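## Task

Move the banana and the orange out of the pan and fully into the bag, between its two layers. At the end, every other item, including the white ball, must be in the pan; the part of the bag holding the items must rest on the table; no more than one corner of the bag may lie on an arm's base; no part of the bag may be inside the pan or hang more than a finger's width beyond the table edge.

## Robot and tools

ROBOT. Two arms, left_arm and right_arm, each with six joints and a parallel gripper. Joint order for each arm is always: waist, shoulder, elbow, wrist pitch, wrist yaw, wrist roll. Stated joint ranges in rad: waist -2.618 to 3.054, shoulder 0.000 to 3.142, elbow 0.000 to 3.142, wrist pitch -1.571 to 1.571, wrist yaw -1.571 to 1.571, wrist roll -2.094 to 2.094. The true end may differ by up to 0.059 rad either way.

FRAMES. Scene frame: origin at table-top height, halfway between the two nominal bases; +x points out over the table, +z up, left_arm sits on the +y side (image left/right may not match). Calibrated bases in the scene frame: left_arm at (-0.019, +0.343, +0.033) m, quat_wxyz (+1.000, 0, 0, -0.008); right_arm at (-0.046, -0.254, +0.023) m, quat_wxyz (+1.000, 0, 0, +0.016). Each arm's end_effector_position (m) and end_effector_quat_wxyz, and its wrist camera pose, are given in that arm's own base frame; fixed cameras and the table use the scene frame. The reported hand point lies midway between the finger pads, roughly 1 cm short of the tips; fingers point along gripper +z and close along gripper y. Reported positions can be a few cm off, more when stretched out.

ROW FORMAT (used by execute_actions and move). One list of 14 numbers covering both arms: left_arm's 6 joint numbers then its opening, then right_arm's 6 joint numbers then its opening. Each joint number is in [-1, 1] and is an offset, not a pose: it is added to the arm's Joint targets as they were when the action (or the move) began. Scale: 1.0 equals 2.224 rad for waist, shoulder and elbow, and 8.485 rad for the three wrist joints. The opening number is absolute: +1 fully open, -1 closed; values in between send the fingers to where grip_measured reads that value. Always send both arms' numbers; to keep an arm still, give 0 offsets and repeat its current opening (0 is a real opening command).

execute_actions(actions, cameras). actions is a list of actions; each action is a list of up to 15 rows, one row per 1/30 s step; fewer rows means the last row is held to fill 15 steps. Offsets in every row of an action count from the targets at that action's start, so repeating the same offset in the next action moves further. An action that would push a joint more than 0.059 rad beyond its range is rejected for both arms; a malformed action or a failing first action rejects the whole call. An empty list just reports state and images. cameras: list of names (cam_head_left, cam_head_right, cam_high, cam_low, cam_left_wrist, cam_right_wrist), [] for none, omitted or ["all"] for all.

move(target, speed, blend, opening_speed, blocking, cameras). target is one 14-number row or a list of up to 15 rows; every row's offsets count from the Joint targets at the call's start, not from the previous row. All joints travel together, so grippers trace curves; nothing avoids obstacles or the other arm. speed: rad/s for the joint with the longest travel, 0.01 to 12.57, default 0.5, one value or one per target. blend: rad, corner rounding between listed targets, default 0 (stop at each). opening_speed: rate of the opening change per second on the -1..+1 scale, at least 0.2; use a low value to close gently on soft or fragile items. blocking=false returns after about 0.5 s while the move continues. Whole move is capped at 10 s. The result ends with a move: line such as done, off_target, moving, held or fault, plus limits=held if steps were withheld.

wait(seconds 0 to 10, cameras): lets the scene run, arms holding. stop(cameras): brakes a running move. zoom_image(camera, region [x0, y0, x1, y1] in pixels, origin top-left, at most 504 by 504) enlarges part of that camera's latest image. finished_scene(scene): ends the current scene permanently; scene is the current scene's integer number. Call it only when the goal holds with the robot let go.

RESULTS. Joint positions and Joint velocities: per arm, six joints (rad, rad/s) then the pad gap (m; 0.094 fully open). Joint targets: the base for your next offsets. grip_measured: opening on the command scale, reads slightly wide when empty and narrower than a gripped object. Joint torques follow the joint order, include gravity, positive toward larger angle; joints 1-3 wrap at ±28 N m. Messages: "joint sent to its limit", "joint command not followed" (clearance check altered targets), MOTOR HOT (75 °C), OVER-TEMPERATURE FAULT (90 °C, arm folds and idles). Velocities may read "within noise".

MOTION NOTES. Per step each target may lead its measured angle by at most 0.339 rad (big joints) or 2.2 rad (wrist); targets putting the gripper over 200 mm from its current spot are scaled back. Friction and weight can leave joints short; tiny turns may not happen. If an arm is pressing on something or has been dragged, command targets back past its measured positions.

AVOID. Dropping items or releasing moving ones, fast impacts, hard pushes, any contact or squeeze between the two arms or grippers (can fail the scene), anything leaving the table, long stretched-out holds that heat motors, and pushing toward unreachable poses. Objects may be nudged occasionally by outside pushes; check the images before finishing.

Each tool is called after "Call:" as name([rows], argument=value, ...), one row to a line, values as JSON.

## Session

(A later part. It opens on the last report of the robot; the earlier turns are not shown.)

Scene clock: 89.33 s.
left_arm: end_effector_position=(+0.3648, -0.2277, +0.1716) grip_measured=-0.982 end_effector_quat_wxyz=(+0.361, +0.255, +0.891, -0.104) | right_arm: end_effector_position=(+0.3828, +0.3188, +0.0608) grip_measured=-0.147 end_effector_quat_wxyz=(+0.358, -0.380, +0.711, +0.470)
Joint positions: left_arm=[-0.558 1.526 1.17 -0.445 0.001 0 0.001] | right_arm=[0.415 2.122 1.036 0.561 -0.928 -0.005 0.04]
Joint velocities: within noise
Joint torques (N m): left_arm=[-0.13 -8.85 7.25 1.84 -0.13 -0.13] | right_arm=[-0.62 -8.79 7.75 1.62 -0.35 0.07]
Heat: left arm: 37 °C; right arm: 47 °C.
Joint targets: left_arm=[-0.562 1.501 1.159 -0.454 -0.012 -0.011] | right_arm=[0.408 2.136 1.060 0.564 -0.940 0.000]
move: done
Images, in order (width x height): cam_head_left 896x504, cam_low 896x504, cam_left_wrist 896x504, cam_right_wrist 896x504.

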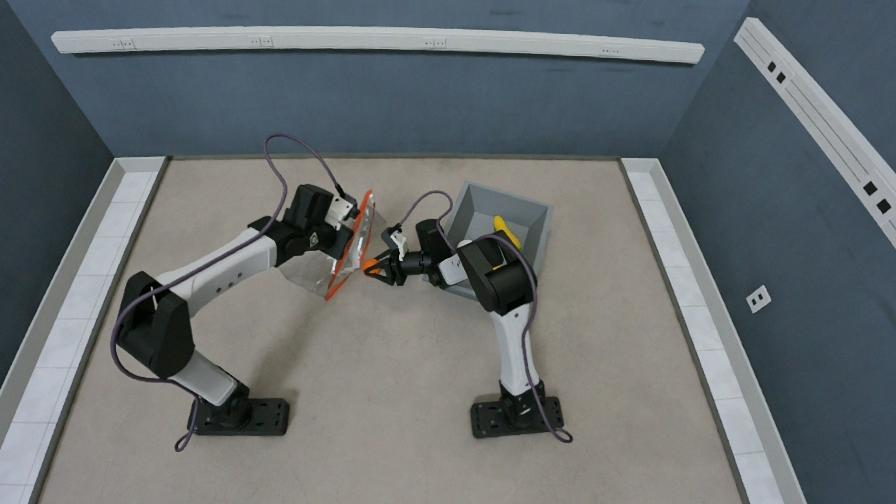

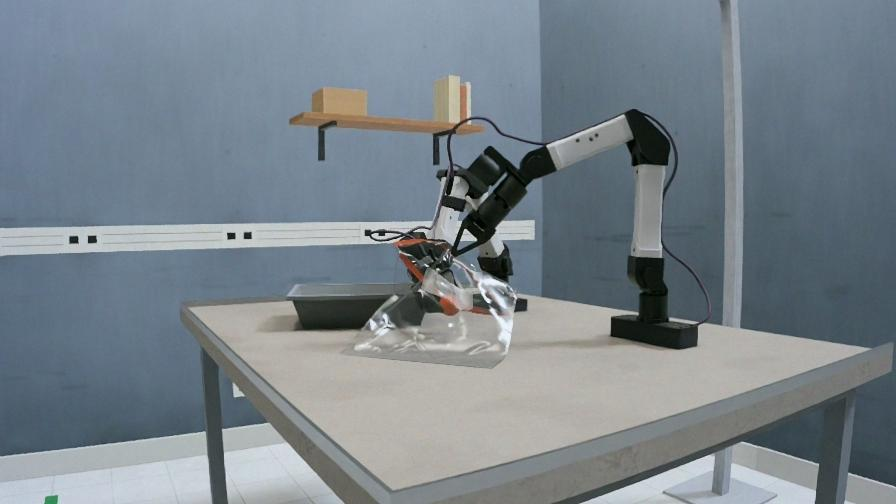

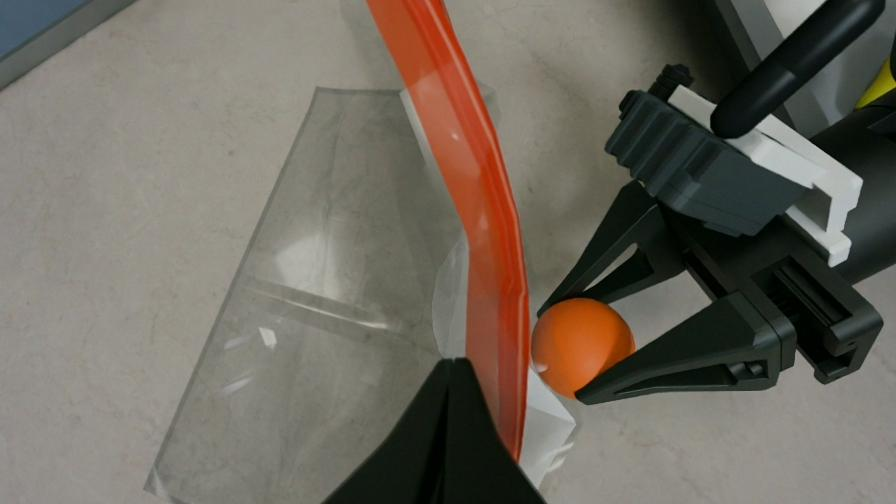

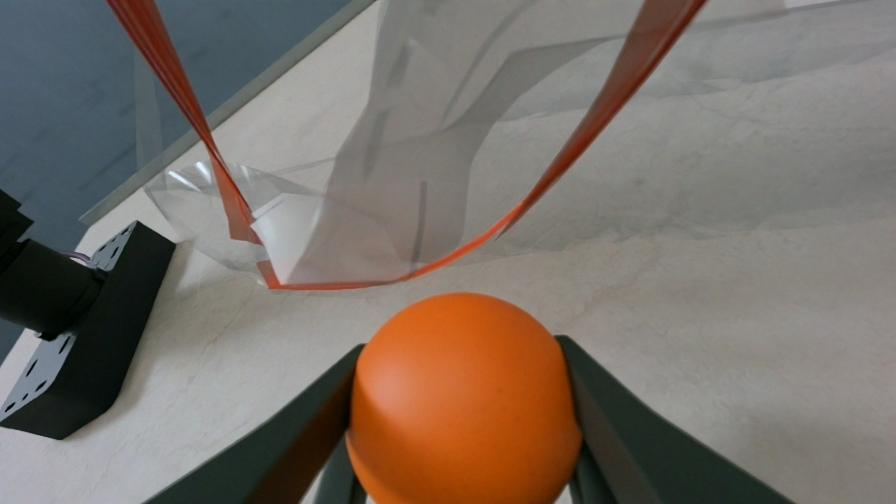

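Call:
move(target=[0,0,0,0,0,0,-1,0.0577,0.0527,0.0827,-0.0047,0.0177,0,-0.15], speed=0.12, cameras=["cam_right_wrist","cam_low","cam_left_wrist"])

Call:
zoom_image(camera="cam_low", region=[320, 240, 540, 390])

Scene clock: 91.80 s.
left_arm: end_effector_position=(+0.3648, -0.2277, +0.1716) grip_measured=-0.982 end_effector_quat_wxyz=(+0.361, +0.255, +0.891, -0.104) | right_arm: end_effector_position=(+0.3970, +0.3764, +0.0503) grip_measured=-0.147 end_effector_quat_wxyz=(+0.367, -0.401, +0.712, +0.445)
Joint positions: left_arm=[-0.558 1.526 1.17 -0.445 0.001 0 0.001] | right_arm=[0.532 2.239 1.219 0.52 -0.798 -0.005 0.04]
Joint velocities: within noise
Joint torques (N m): left_arm=[-0.18 -8.87 7.25 1.83 -0.11 -0.15] | right_arm=[0.46 -9.89 8.21 1.7 -0.13 0.08]
Heat: left arm: 37 °C; right arm: 46 °C.
Joint targets: left_arm=[-0.562 1.501 1.159 -0.454 -0.012 -0.011] | right_arm=[0.537 2.254 1.244 0.525 -0.790 0.000]
move: done
Images, in order (width x height): cam_low 896x504, cam_left_wrist 896x504, cam_right_wrist 896x504.

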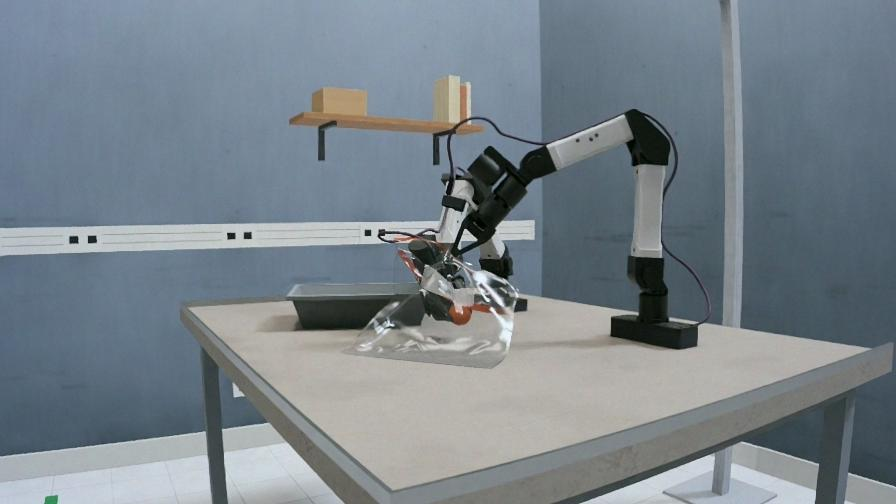

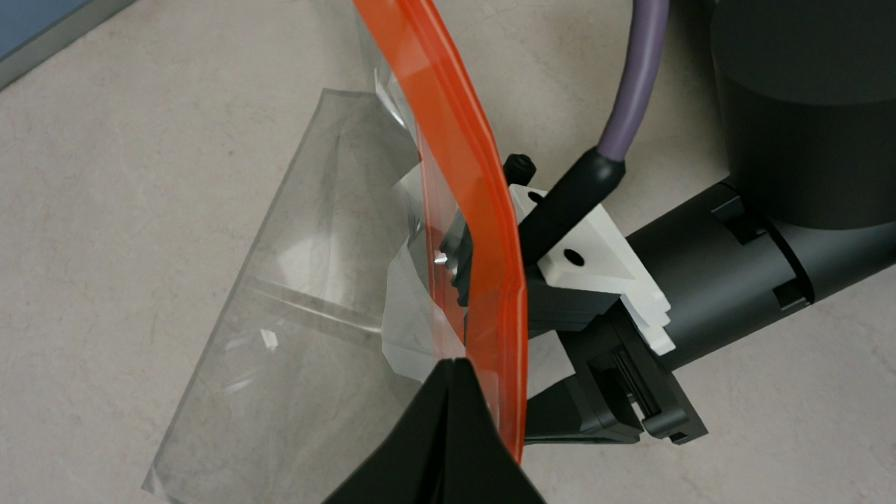

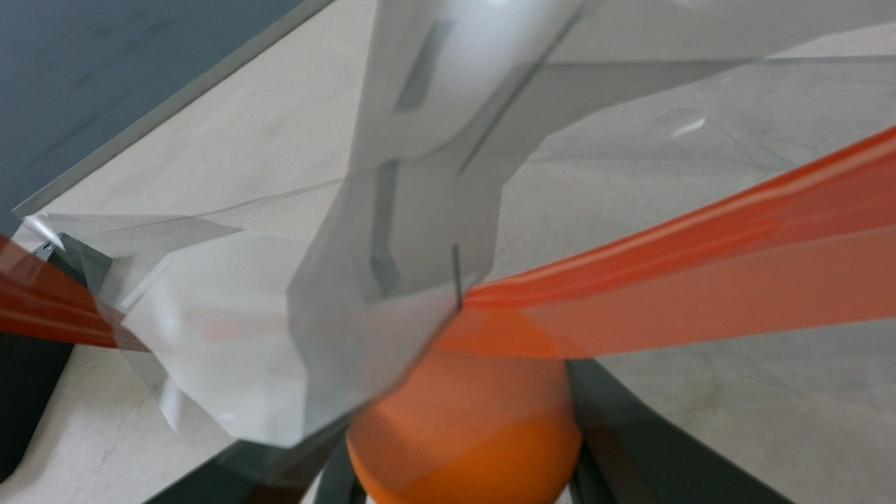

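Scaled by 2.291 from the camera's 896x504 image, which has a finer 1280x720 frame.

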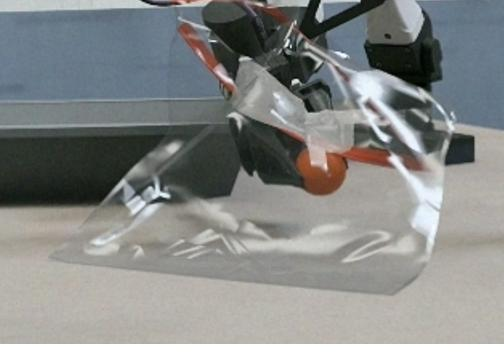

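Call:
execute_actions(actions=[])

Call:
zoom_image(camera="cam_right_wrist", region=[300, 100, 800, 504])

Scene clock: 93.20 s.
left_arm: end_effector_position=(+0.3648, -0.2277, +0.1716) grip_measured=-0.982 end_effector_quat_wxyz=(+0.361, +0.255, +0.891, -0.104) | right_arm: end_effector_position=(+0.3972, +0.3764, +0.0501) grip_measured=-0.147 end_effector_quat_wxyz=(+0.367, -0.401, +0.712, +0.445)
Joint positions: left_arm=[-0.558 1.526 1.17 -0.445 0.001 0 0.001] | right_arm=[0.532 2.239 1.219 0.52 -0.797 -0.005 0.04]
Joint velocities: within noise
Joint torques (N m): left_arm=[-0.09 -8.88 7.25 1.83 -0.11 -0.15] | right_arm=[0.47 -9.89 8.21 1.72 -0.15 0.08]
Heat: left arm: 37 °C; right arm: 46 °C.
Joint targets: left_arm=[-0.562 1.501 1.159 -0.454 -0.012 -0.011] | right_arm=[0.537 2.254 1.244 0.525 -0.790 0.000]
Tool commands: left_gripper/opening=-1.0 right_gripper/opening=-0.15

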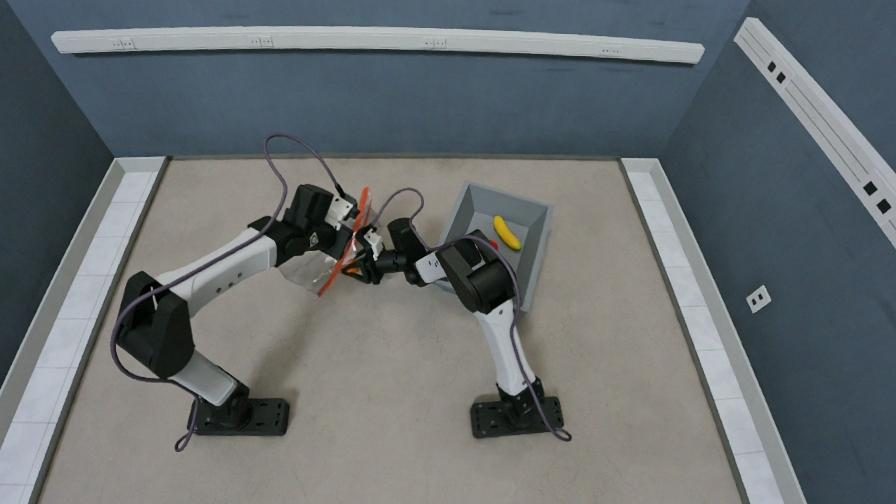

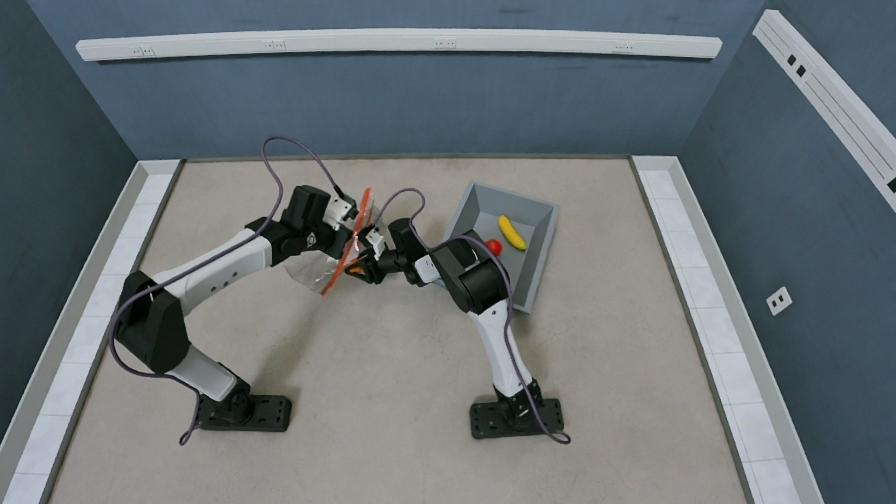

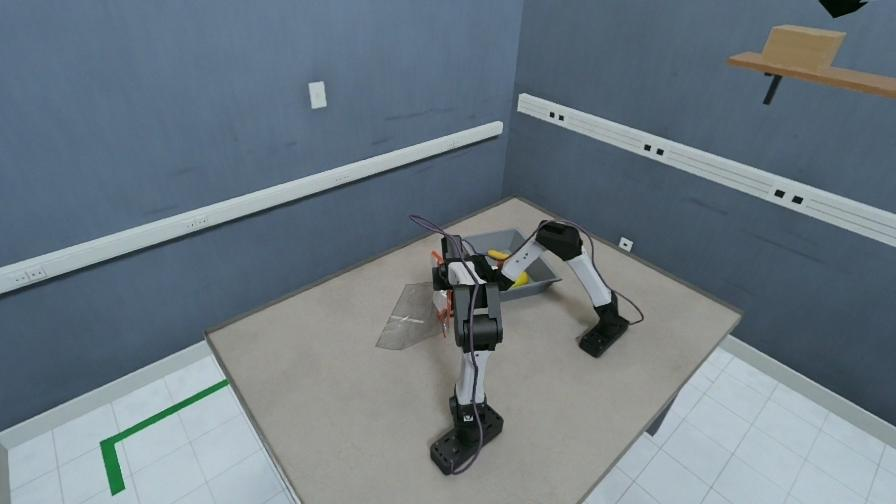

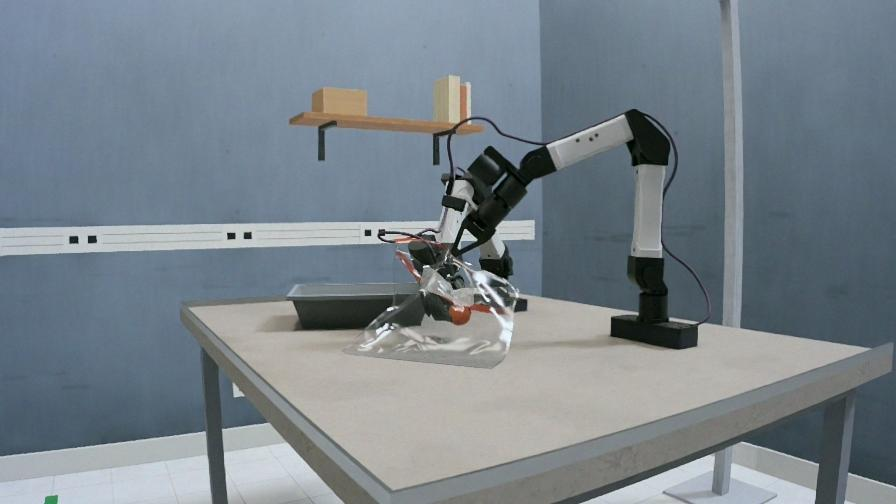

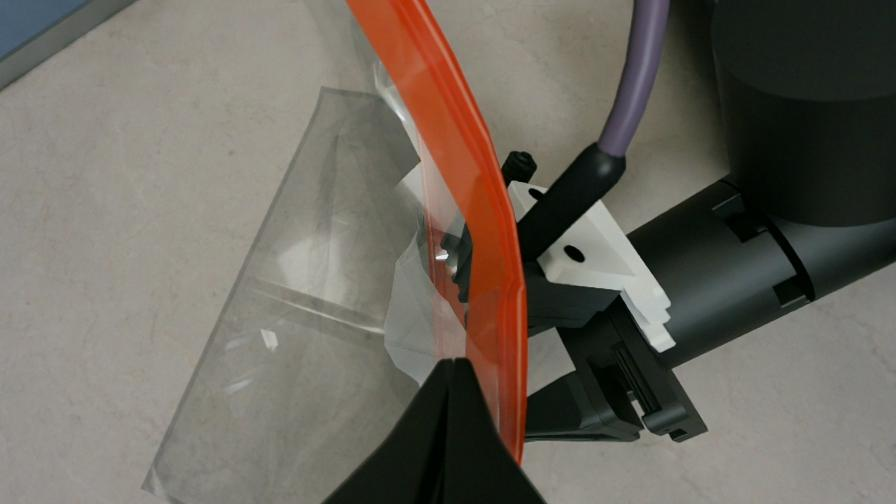

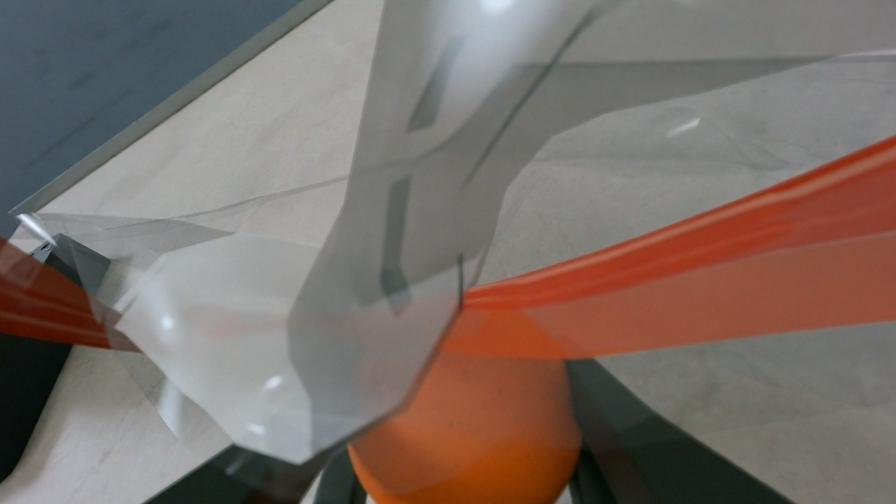

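Scaled by 1.008 from the camera's 896x504 image, which has a finer 1280x720 frame.

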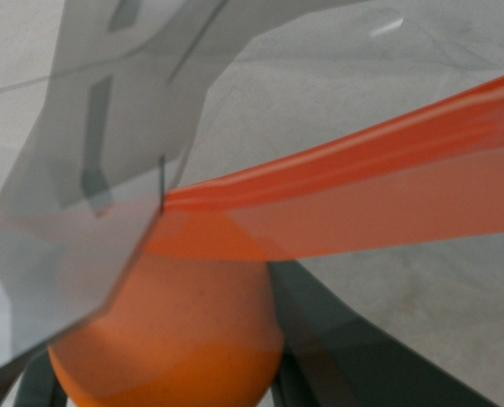

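Call:
zoom_image(camera="cam_left_wrist", region=[340, 120, 600, 460])

Call:
zoom_image(camera="cam_low", region=[340, 220, 540, 380])

Call:
zoom_image(camera="cam_head_right", region=[270, 170, 450, 310])

Scaled by 1.482 from the camera's 896x504 image, which has a finer 1280x720 frame.

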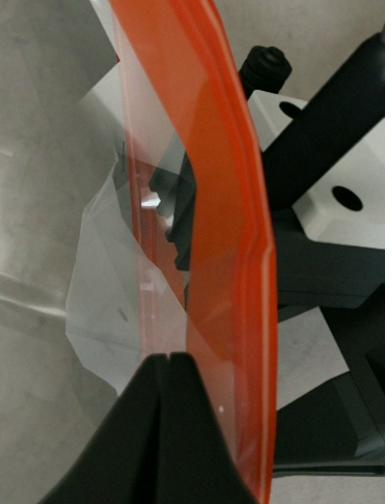

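Scaled by 2.520 from the camera's 896x504 image, which has a finer 1280x720 frame.

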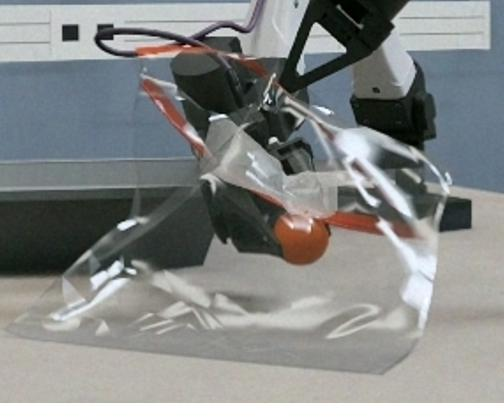

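Scaled by 2.800 from the camera's 896x504 image, which has a finer 1280x720 frame.

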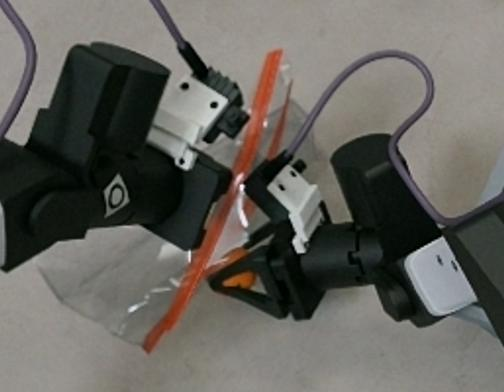

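Call:
move(target=[0,0,0,0,0,0,-1,-0.058,-0.053,-0.083,0.0046,-0.0177,0,-0.15], speed=0.3)

Call:
zoom_image(camera="cam_low", region=[340, 220, 540, 380])

Call:
zoom_image(camera="cam_left_wrist", region=[340, 0, 700, 504])

Scene clock: 97.03 s.
left_arm: end_effector_position=(+0.3648, -0.2277, +0.1716) grip_measured=-0.982 end_effector_quat_wxyz=(+0.361, +0.255, +0.891, -0.104) | right_arm: end_effector_position=(+0.3877, +0.3212, +0.0460) grip_measured=-0.147 end_effector_quat_wxyz=(+0.348, -0.376, +0.718, +0.471)
Joint positions: left_arm=[-0.558 1.526 1.17 -0.445 0.001 0 0.001] | right_arm=[0.415 2.175 1.068 0.556 -0.928 -0.005 0.04]
Joint velocities: within noise
Joint torques (N m): left_arm=[-0.16 -8.88 7.27 1.83 -0.11 -0.15] | right_arm=[-0.7 -13.76 4.53 1.66 -0.36 0.07]
Heat: left arm: 37 °C; right arm: 46 °C.
Joint targets: left_arm=[-0.562 1.501 1.159 -0.454 -0.012 -0.011] | right_arm=[0.408 2.136 1.060 0.564 -0.940 0.000]
move: off_target (right_arm); right_arm: the shoulder is farthest, 0.039 rad from its target

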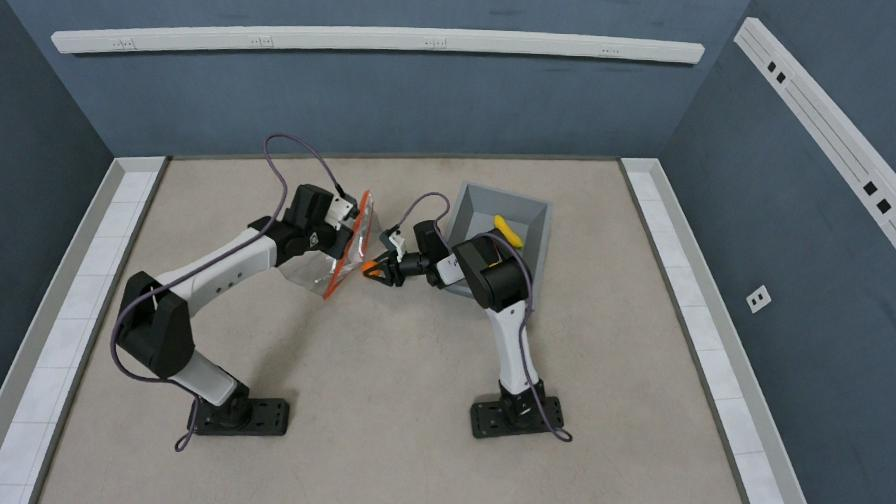

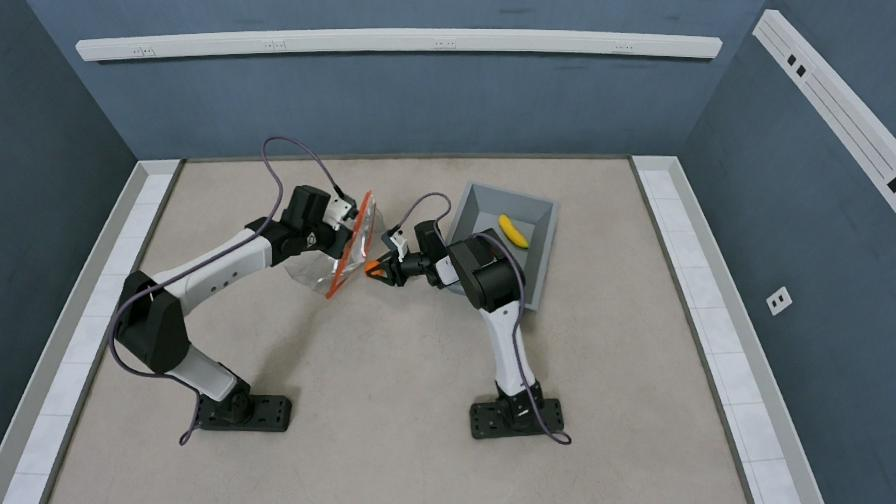

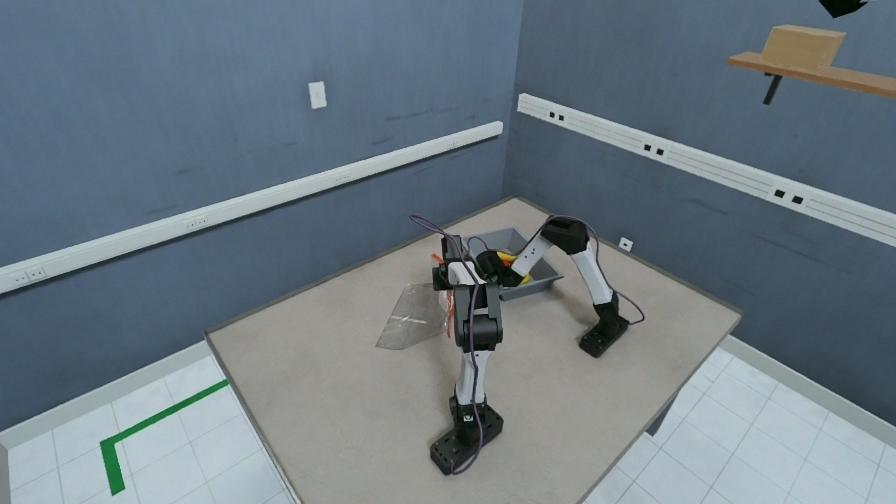

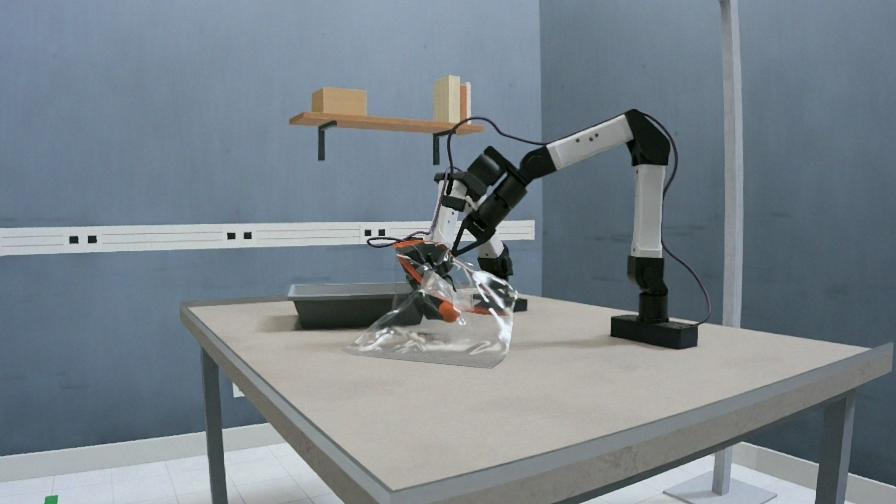

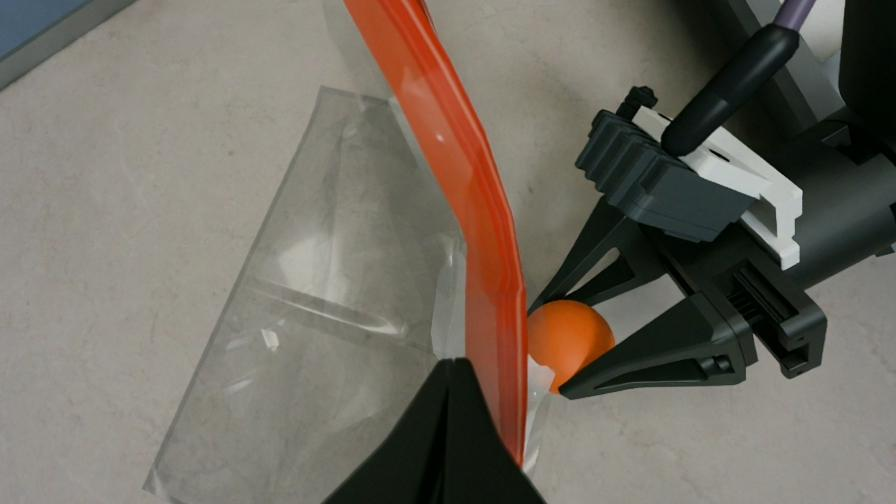

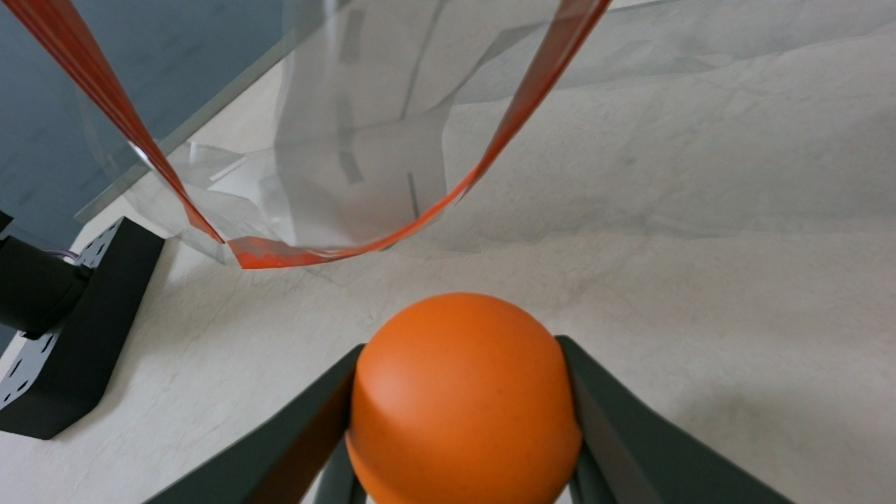

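Scaled by 2.520 from the camera's 896x504 image, which has a finer 1280x720 frame.

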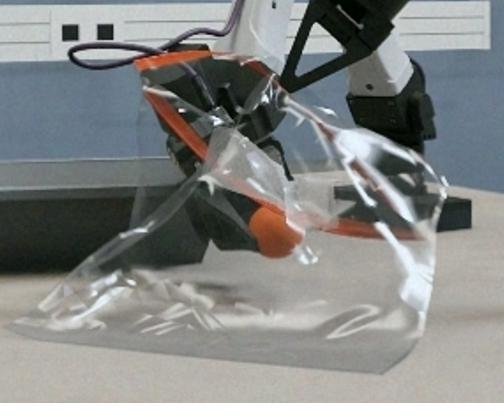

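Scaled by 1.000.

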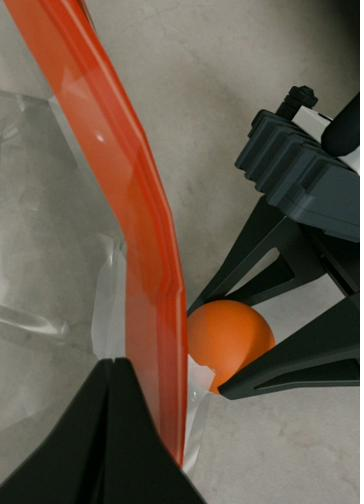

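Call:
move([
  [-0.001,-0.0015,0.03,-0.008,0,0,-1,-0.0324,-0.0746,-0.129,0.0186,0.0047,0,-0.15],
  [-0.002,-0.003,0.0585,-0.0161,0,0,-1,0.0063,-0.0297,-0.1214,0.0767,0.0165,0,-0.15],
], speed=0.4)

Call:
zoom_image(camera="cam_low", region=[340, 220, 540, 380])

Scene clock: 102.47 s.
left_arm: end_effector_position=(+0.3597, -0.2245, +0.1896) grip_measured=-0.982 end_effector_quat_wxyz=(+0.344, +0.257, +0.898, -0.099) | right_arm: end_effector_position=(+0.3732, +0.3006, +0.1124) grip_measured=-0.147 end_effector_quat_wxyz=(+0.548, -0.401, +0.608, +0.411)
Joint positions: left_arm=[-0.558 1.523 1.264 -0.579 0.001 0 0.001] | right_arm=[0.416 2.057 0.776 1.192 -0.809 -0.005 0.04]
Joint velocities: within noise
Joint torques (N m): left_arm=[-0.49 -9.09 10.8 1.75 -0.11 -0.15] | right_arm=[0.64 -7.66 5.93 2 0.01 0.09]
Heat: left arm: 37 °C; right arm: 48 °C.
Joint targets: left_arm=[-0.566 1.494 1.289 -0.591 -0.012 -0.011] | right_arm=[0.422 2.069 0.789 1.215 -0.800 0.000]
move: done

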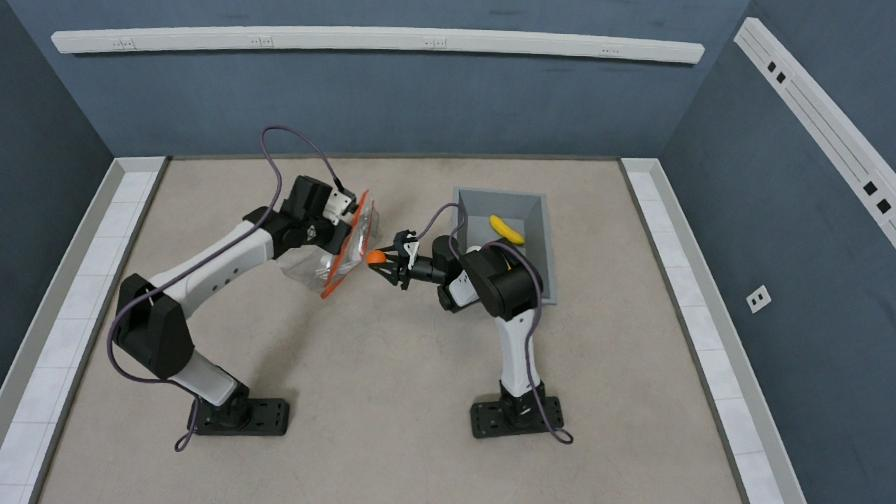

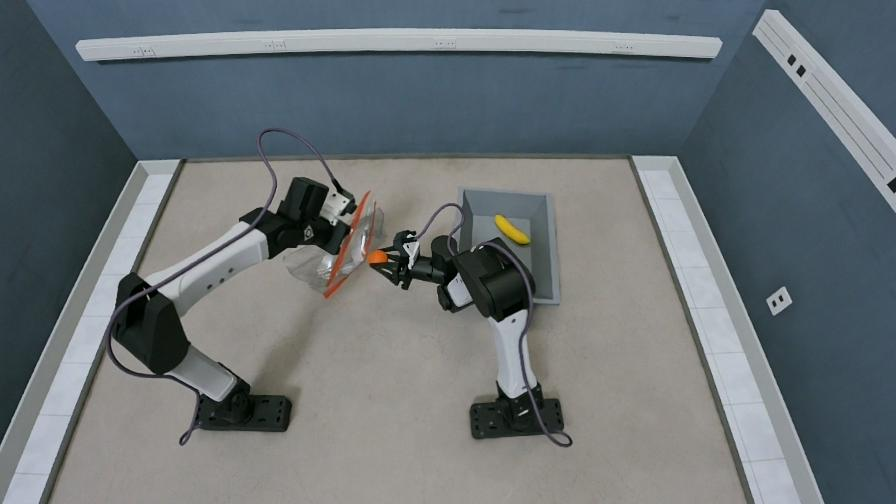

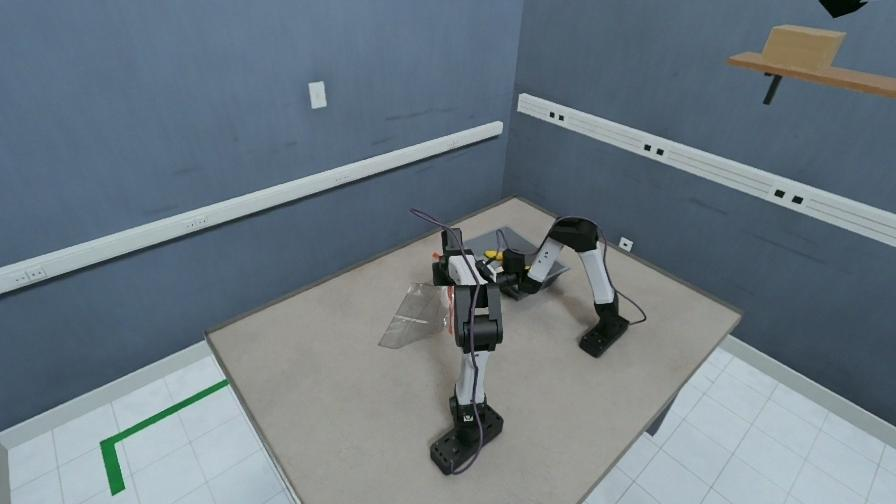

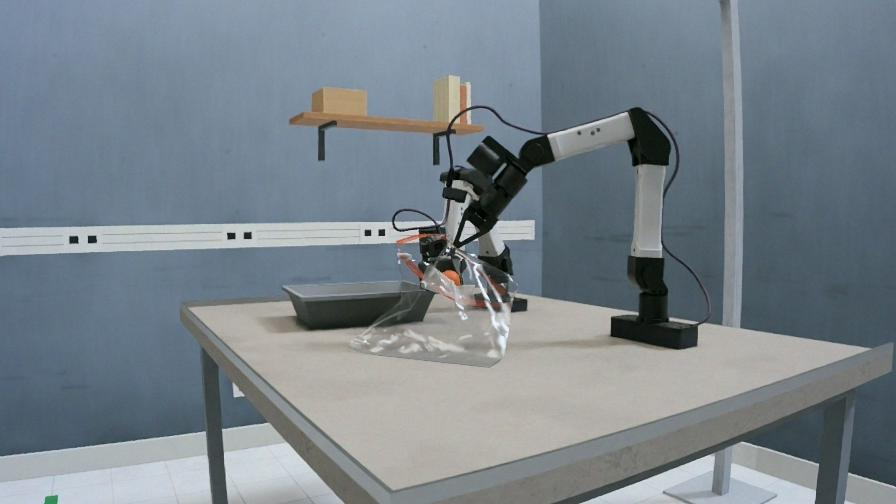

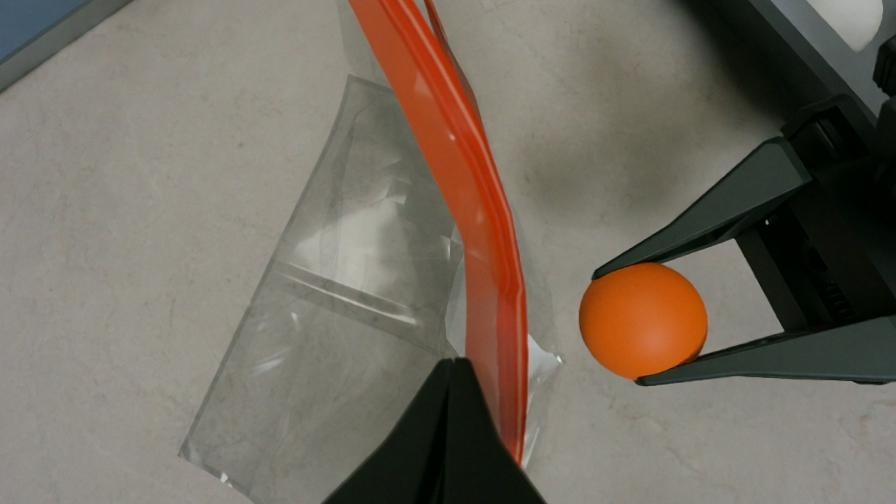

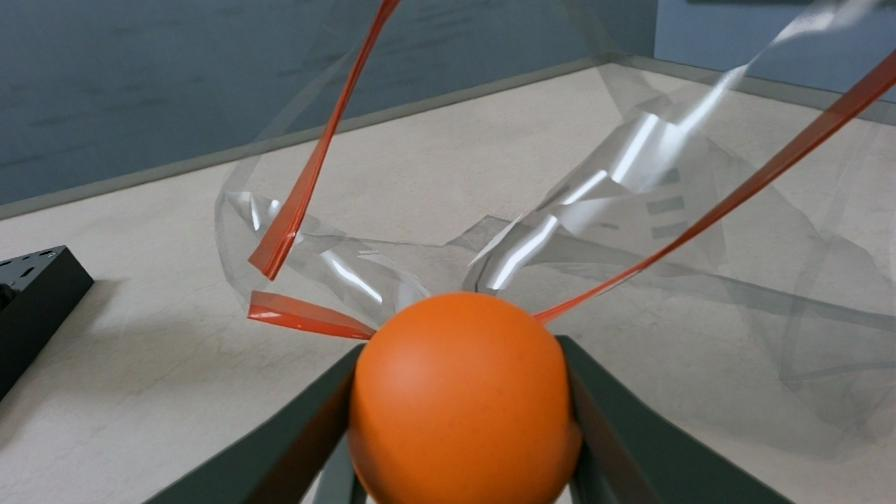

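Scaled by 2.520 from the camera's 896x504 image, which has a finer 1280x720 frame.

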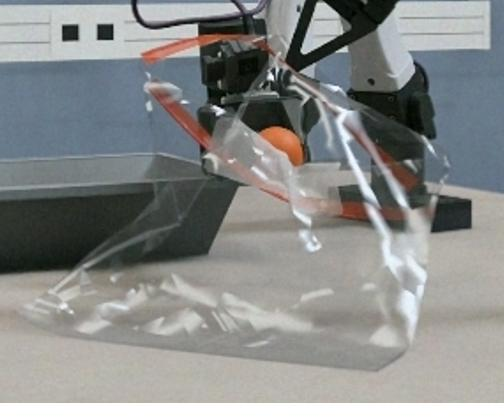

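Call:
move([
  [0,0,0,0,0,0,-1,0.0544,0.0746,0.107,-0.0124,0.013,0,-0.15],
  [0,0,0,0,0,0,-1,0.0737,0.1241,0.1758,-0.0277,0.0189,0,-0.15],
], speed=0.4, blend=0.05)

Call:
zoom_image(camera="cam_low", region=[340, 220, 540, 380])

Scene clock: 104.80 s.
left_arm: end_effector_position=(+0.3595, -0.2244, +0.1894) grip_measured=-0.982 end_effector_quat_wxyz=(+0.344, +0.257, +0.898, -0.099) | right_arm: end_effector_position=(+0.4099, +0.3930, +0.0589) grip_measured=-0.147 end_effector_quat_wxyz=(+0.504, -0.405, +0.645, +0.407)
Joint positions: left_arm=[-0.558 1.523 1.264 -0.58 0.001 0 0.001] | right_arm=[0.58 2.333 1.156 0.975 -0.649 -0.005 0.04]
Joint velocities: within noise
Joint torques (N m): left_arm=[-0.44 -9.07 10.78 1.78 -0.11 -0.14] | right_arm=[0.83 -10.19 7.6 1.88 -0.03 0.08]
Heat: left arm: 37 °C; right arm: 47 °C.
Joint targets: left_arm=[-0.566 1.494 1.289 -0.591 -0.012 -0.011] | right_arm=[0.586 2.345 1.180 0.980 -0.640 0.000]
move: done

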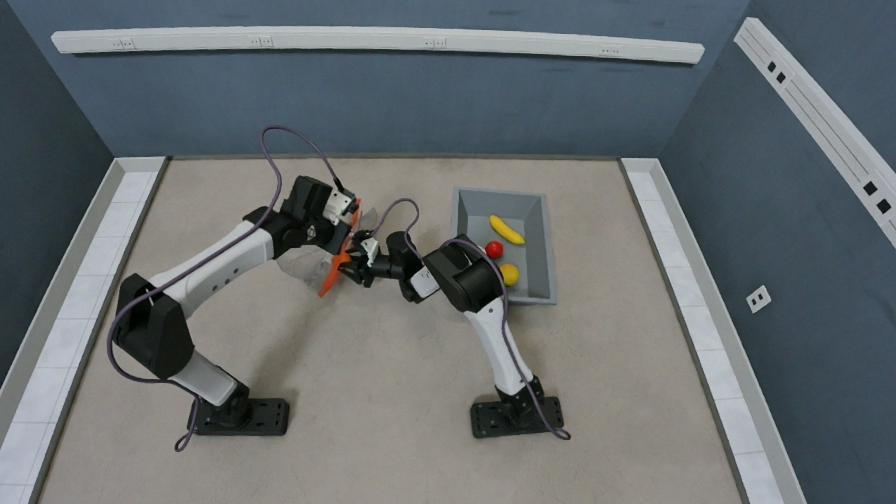

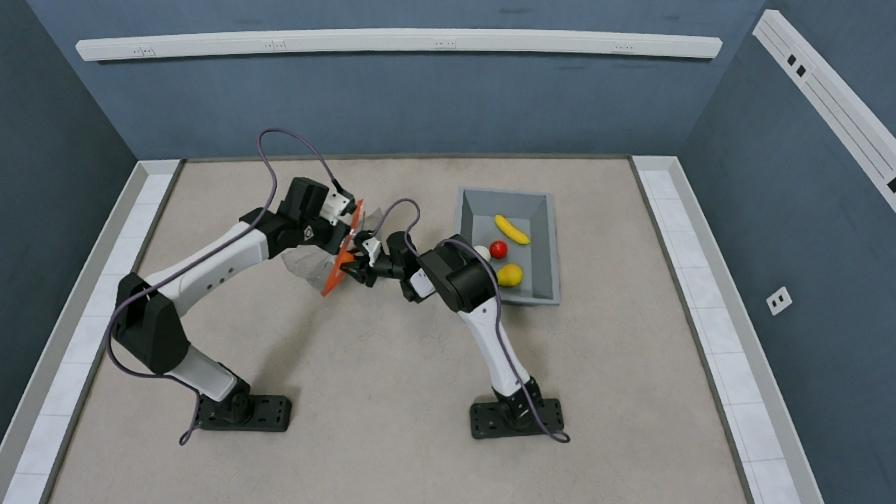

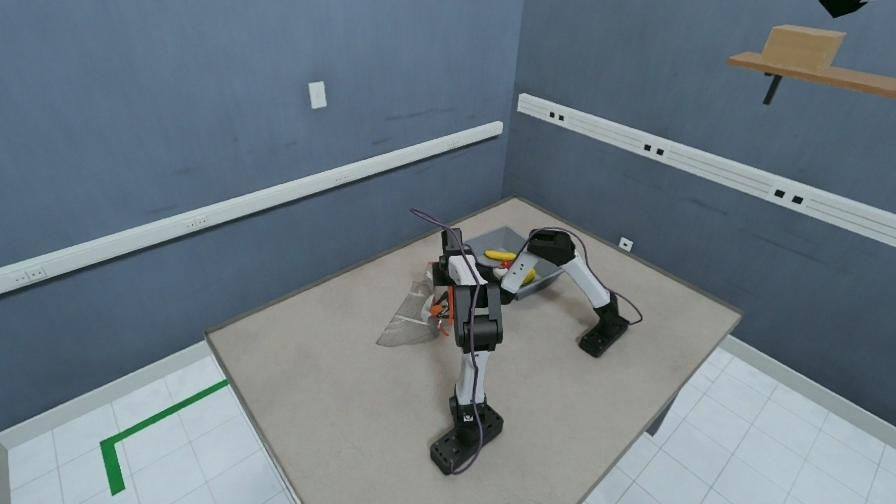

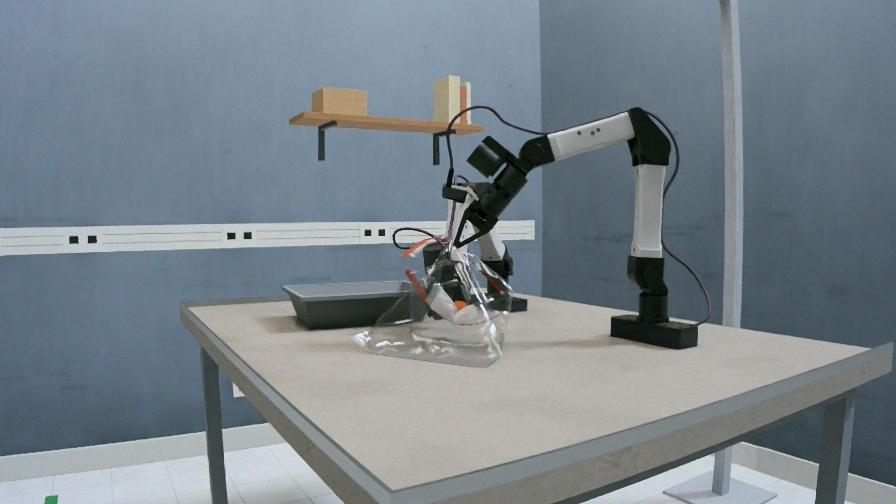

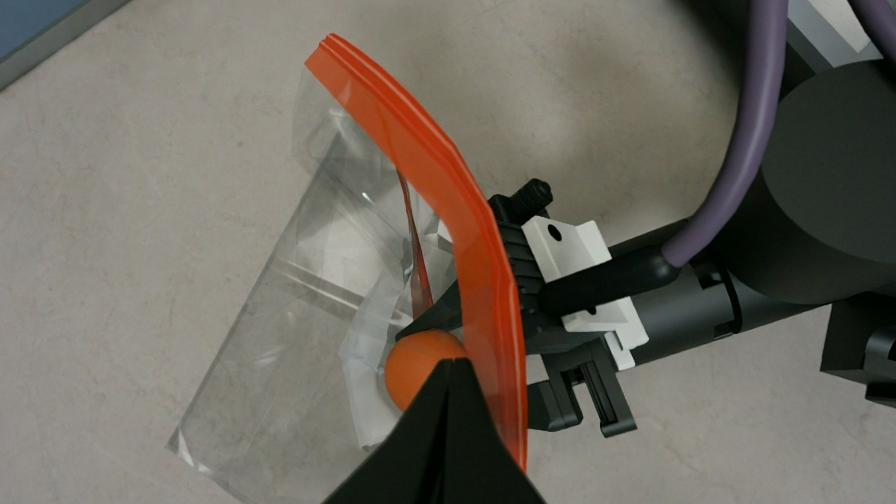

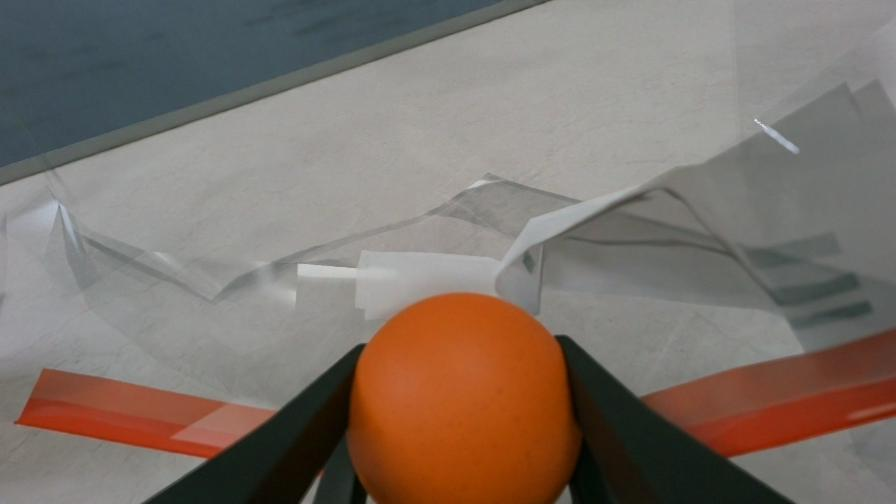

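Scaled by 2.520 from the camera's 896x504 image, which has a finer 1280x720 frame.

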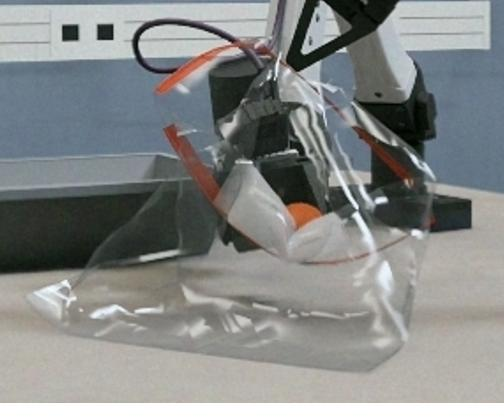

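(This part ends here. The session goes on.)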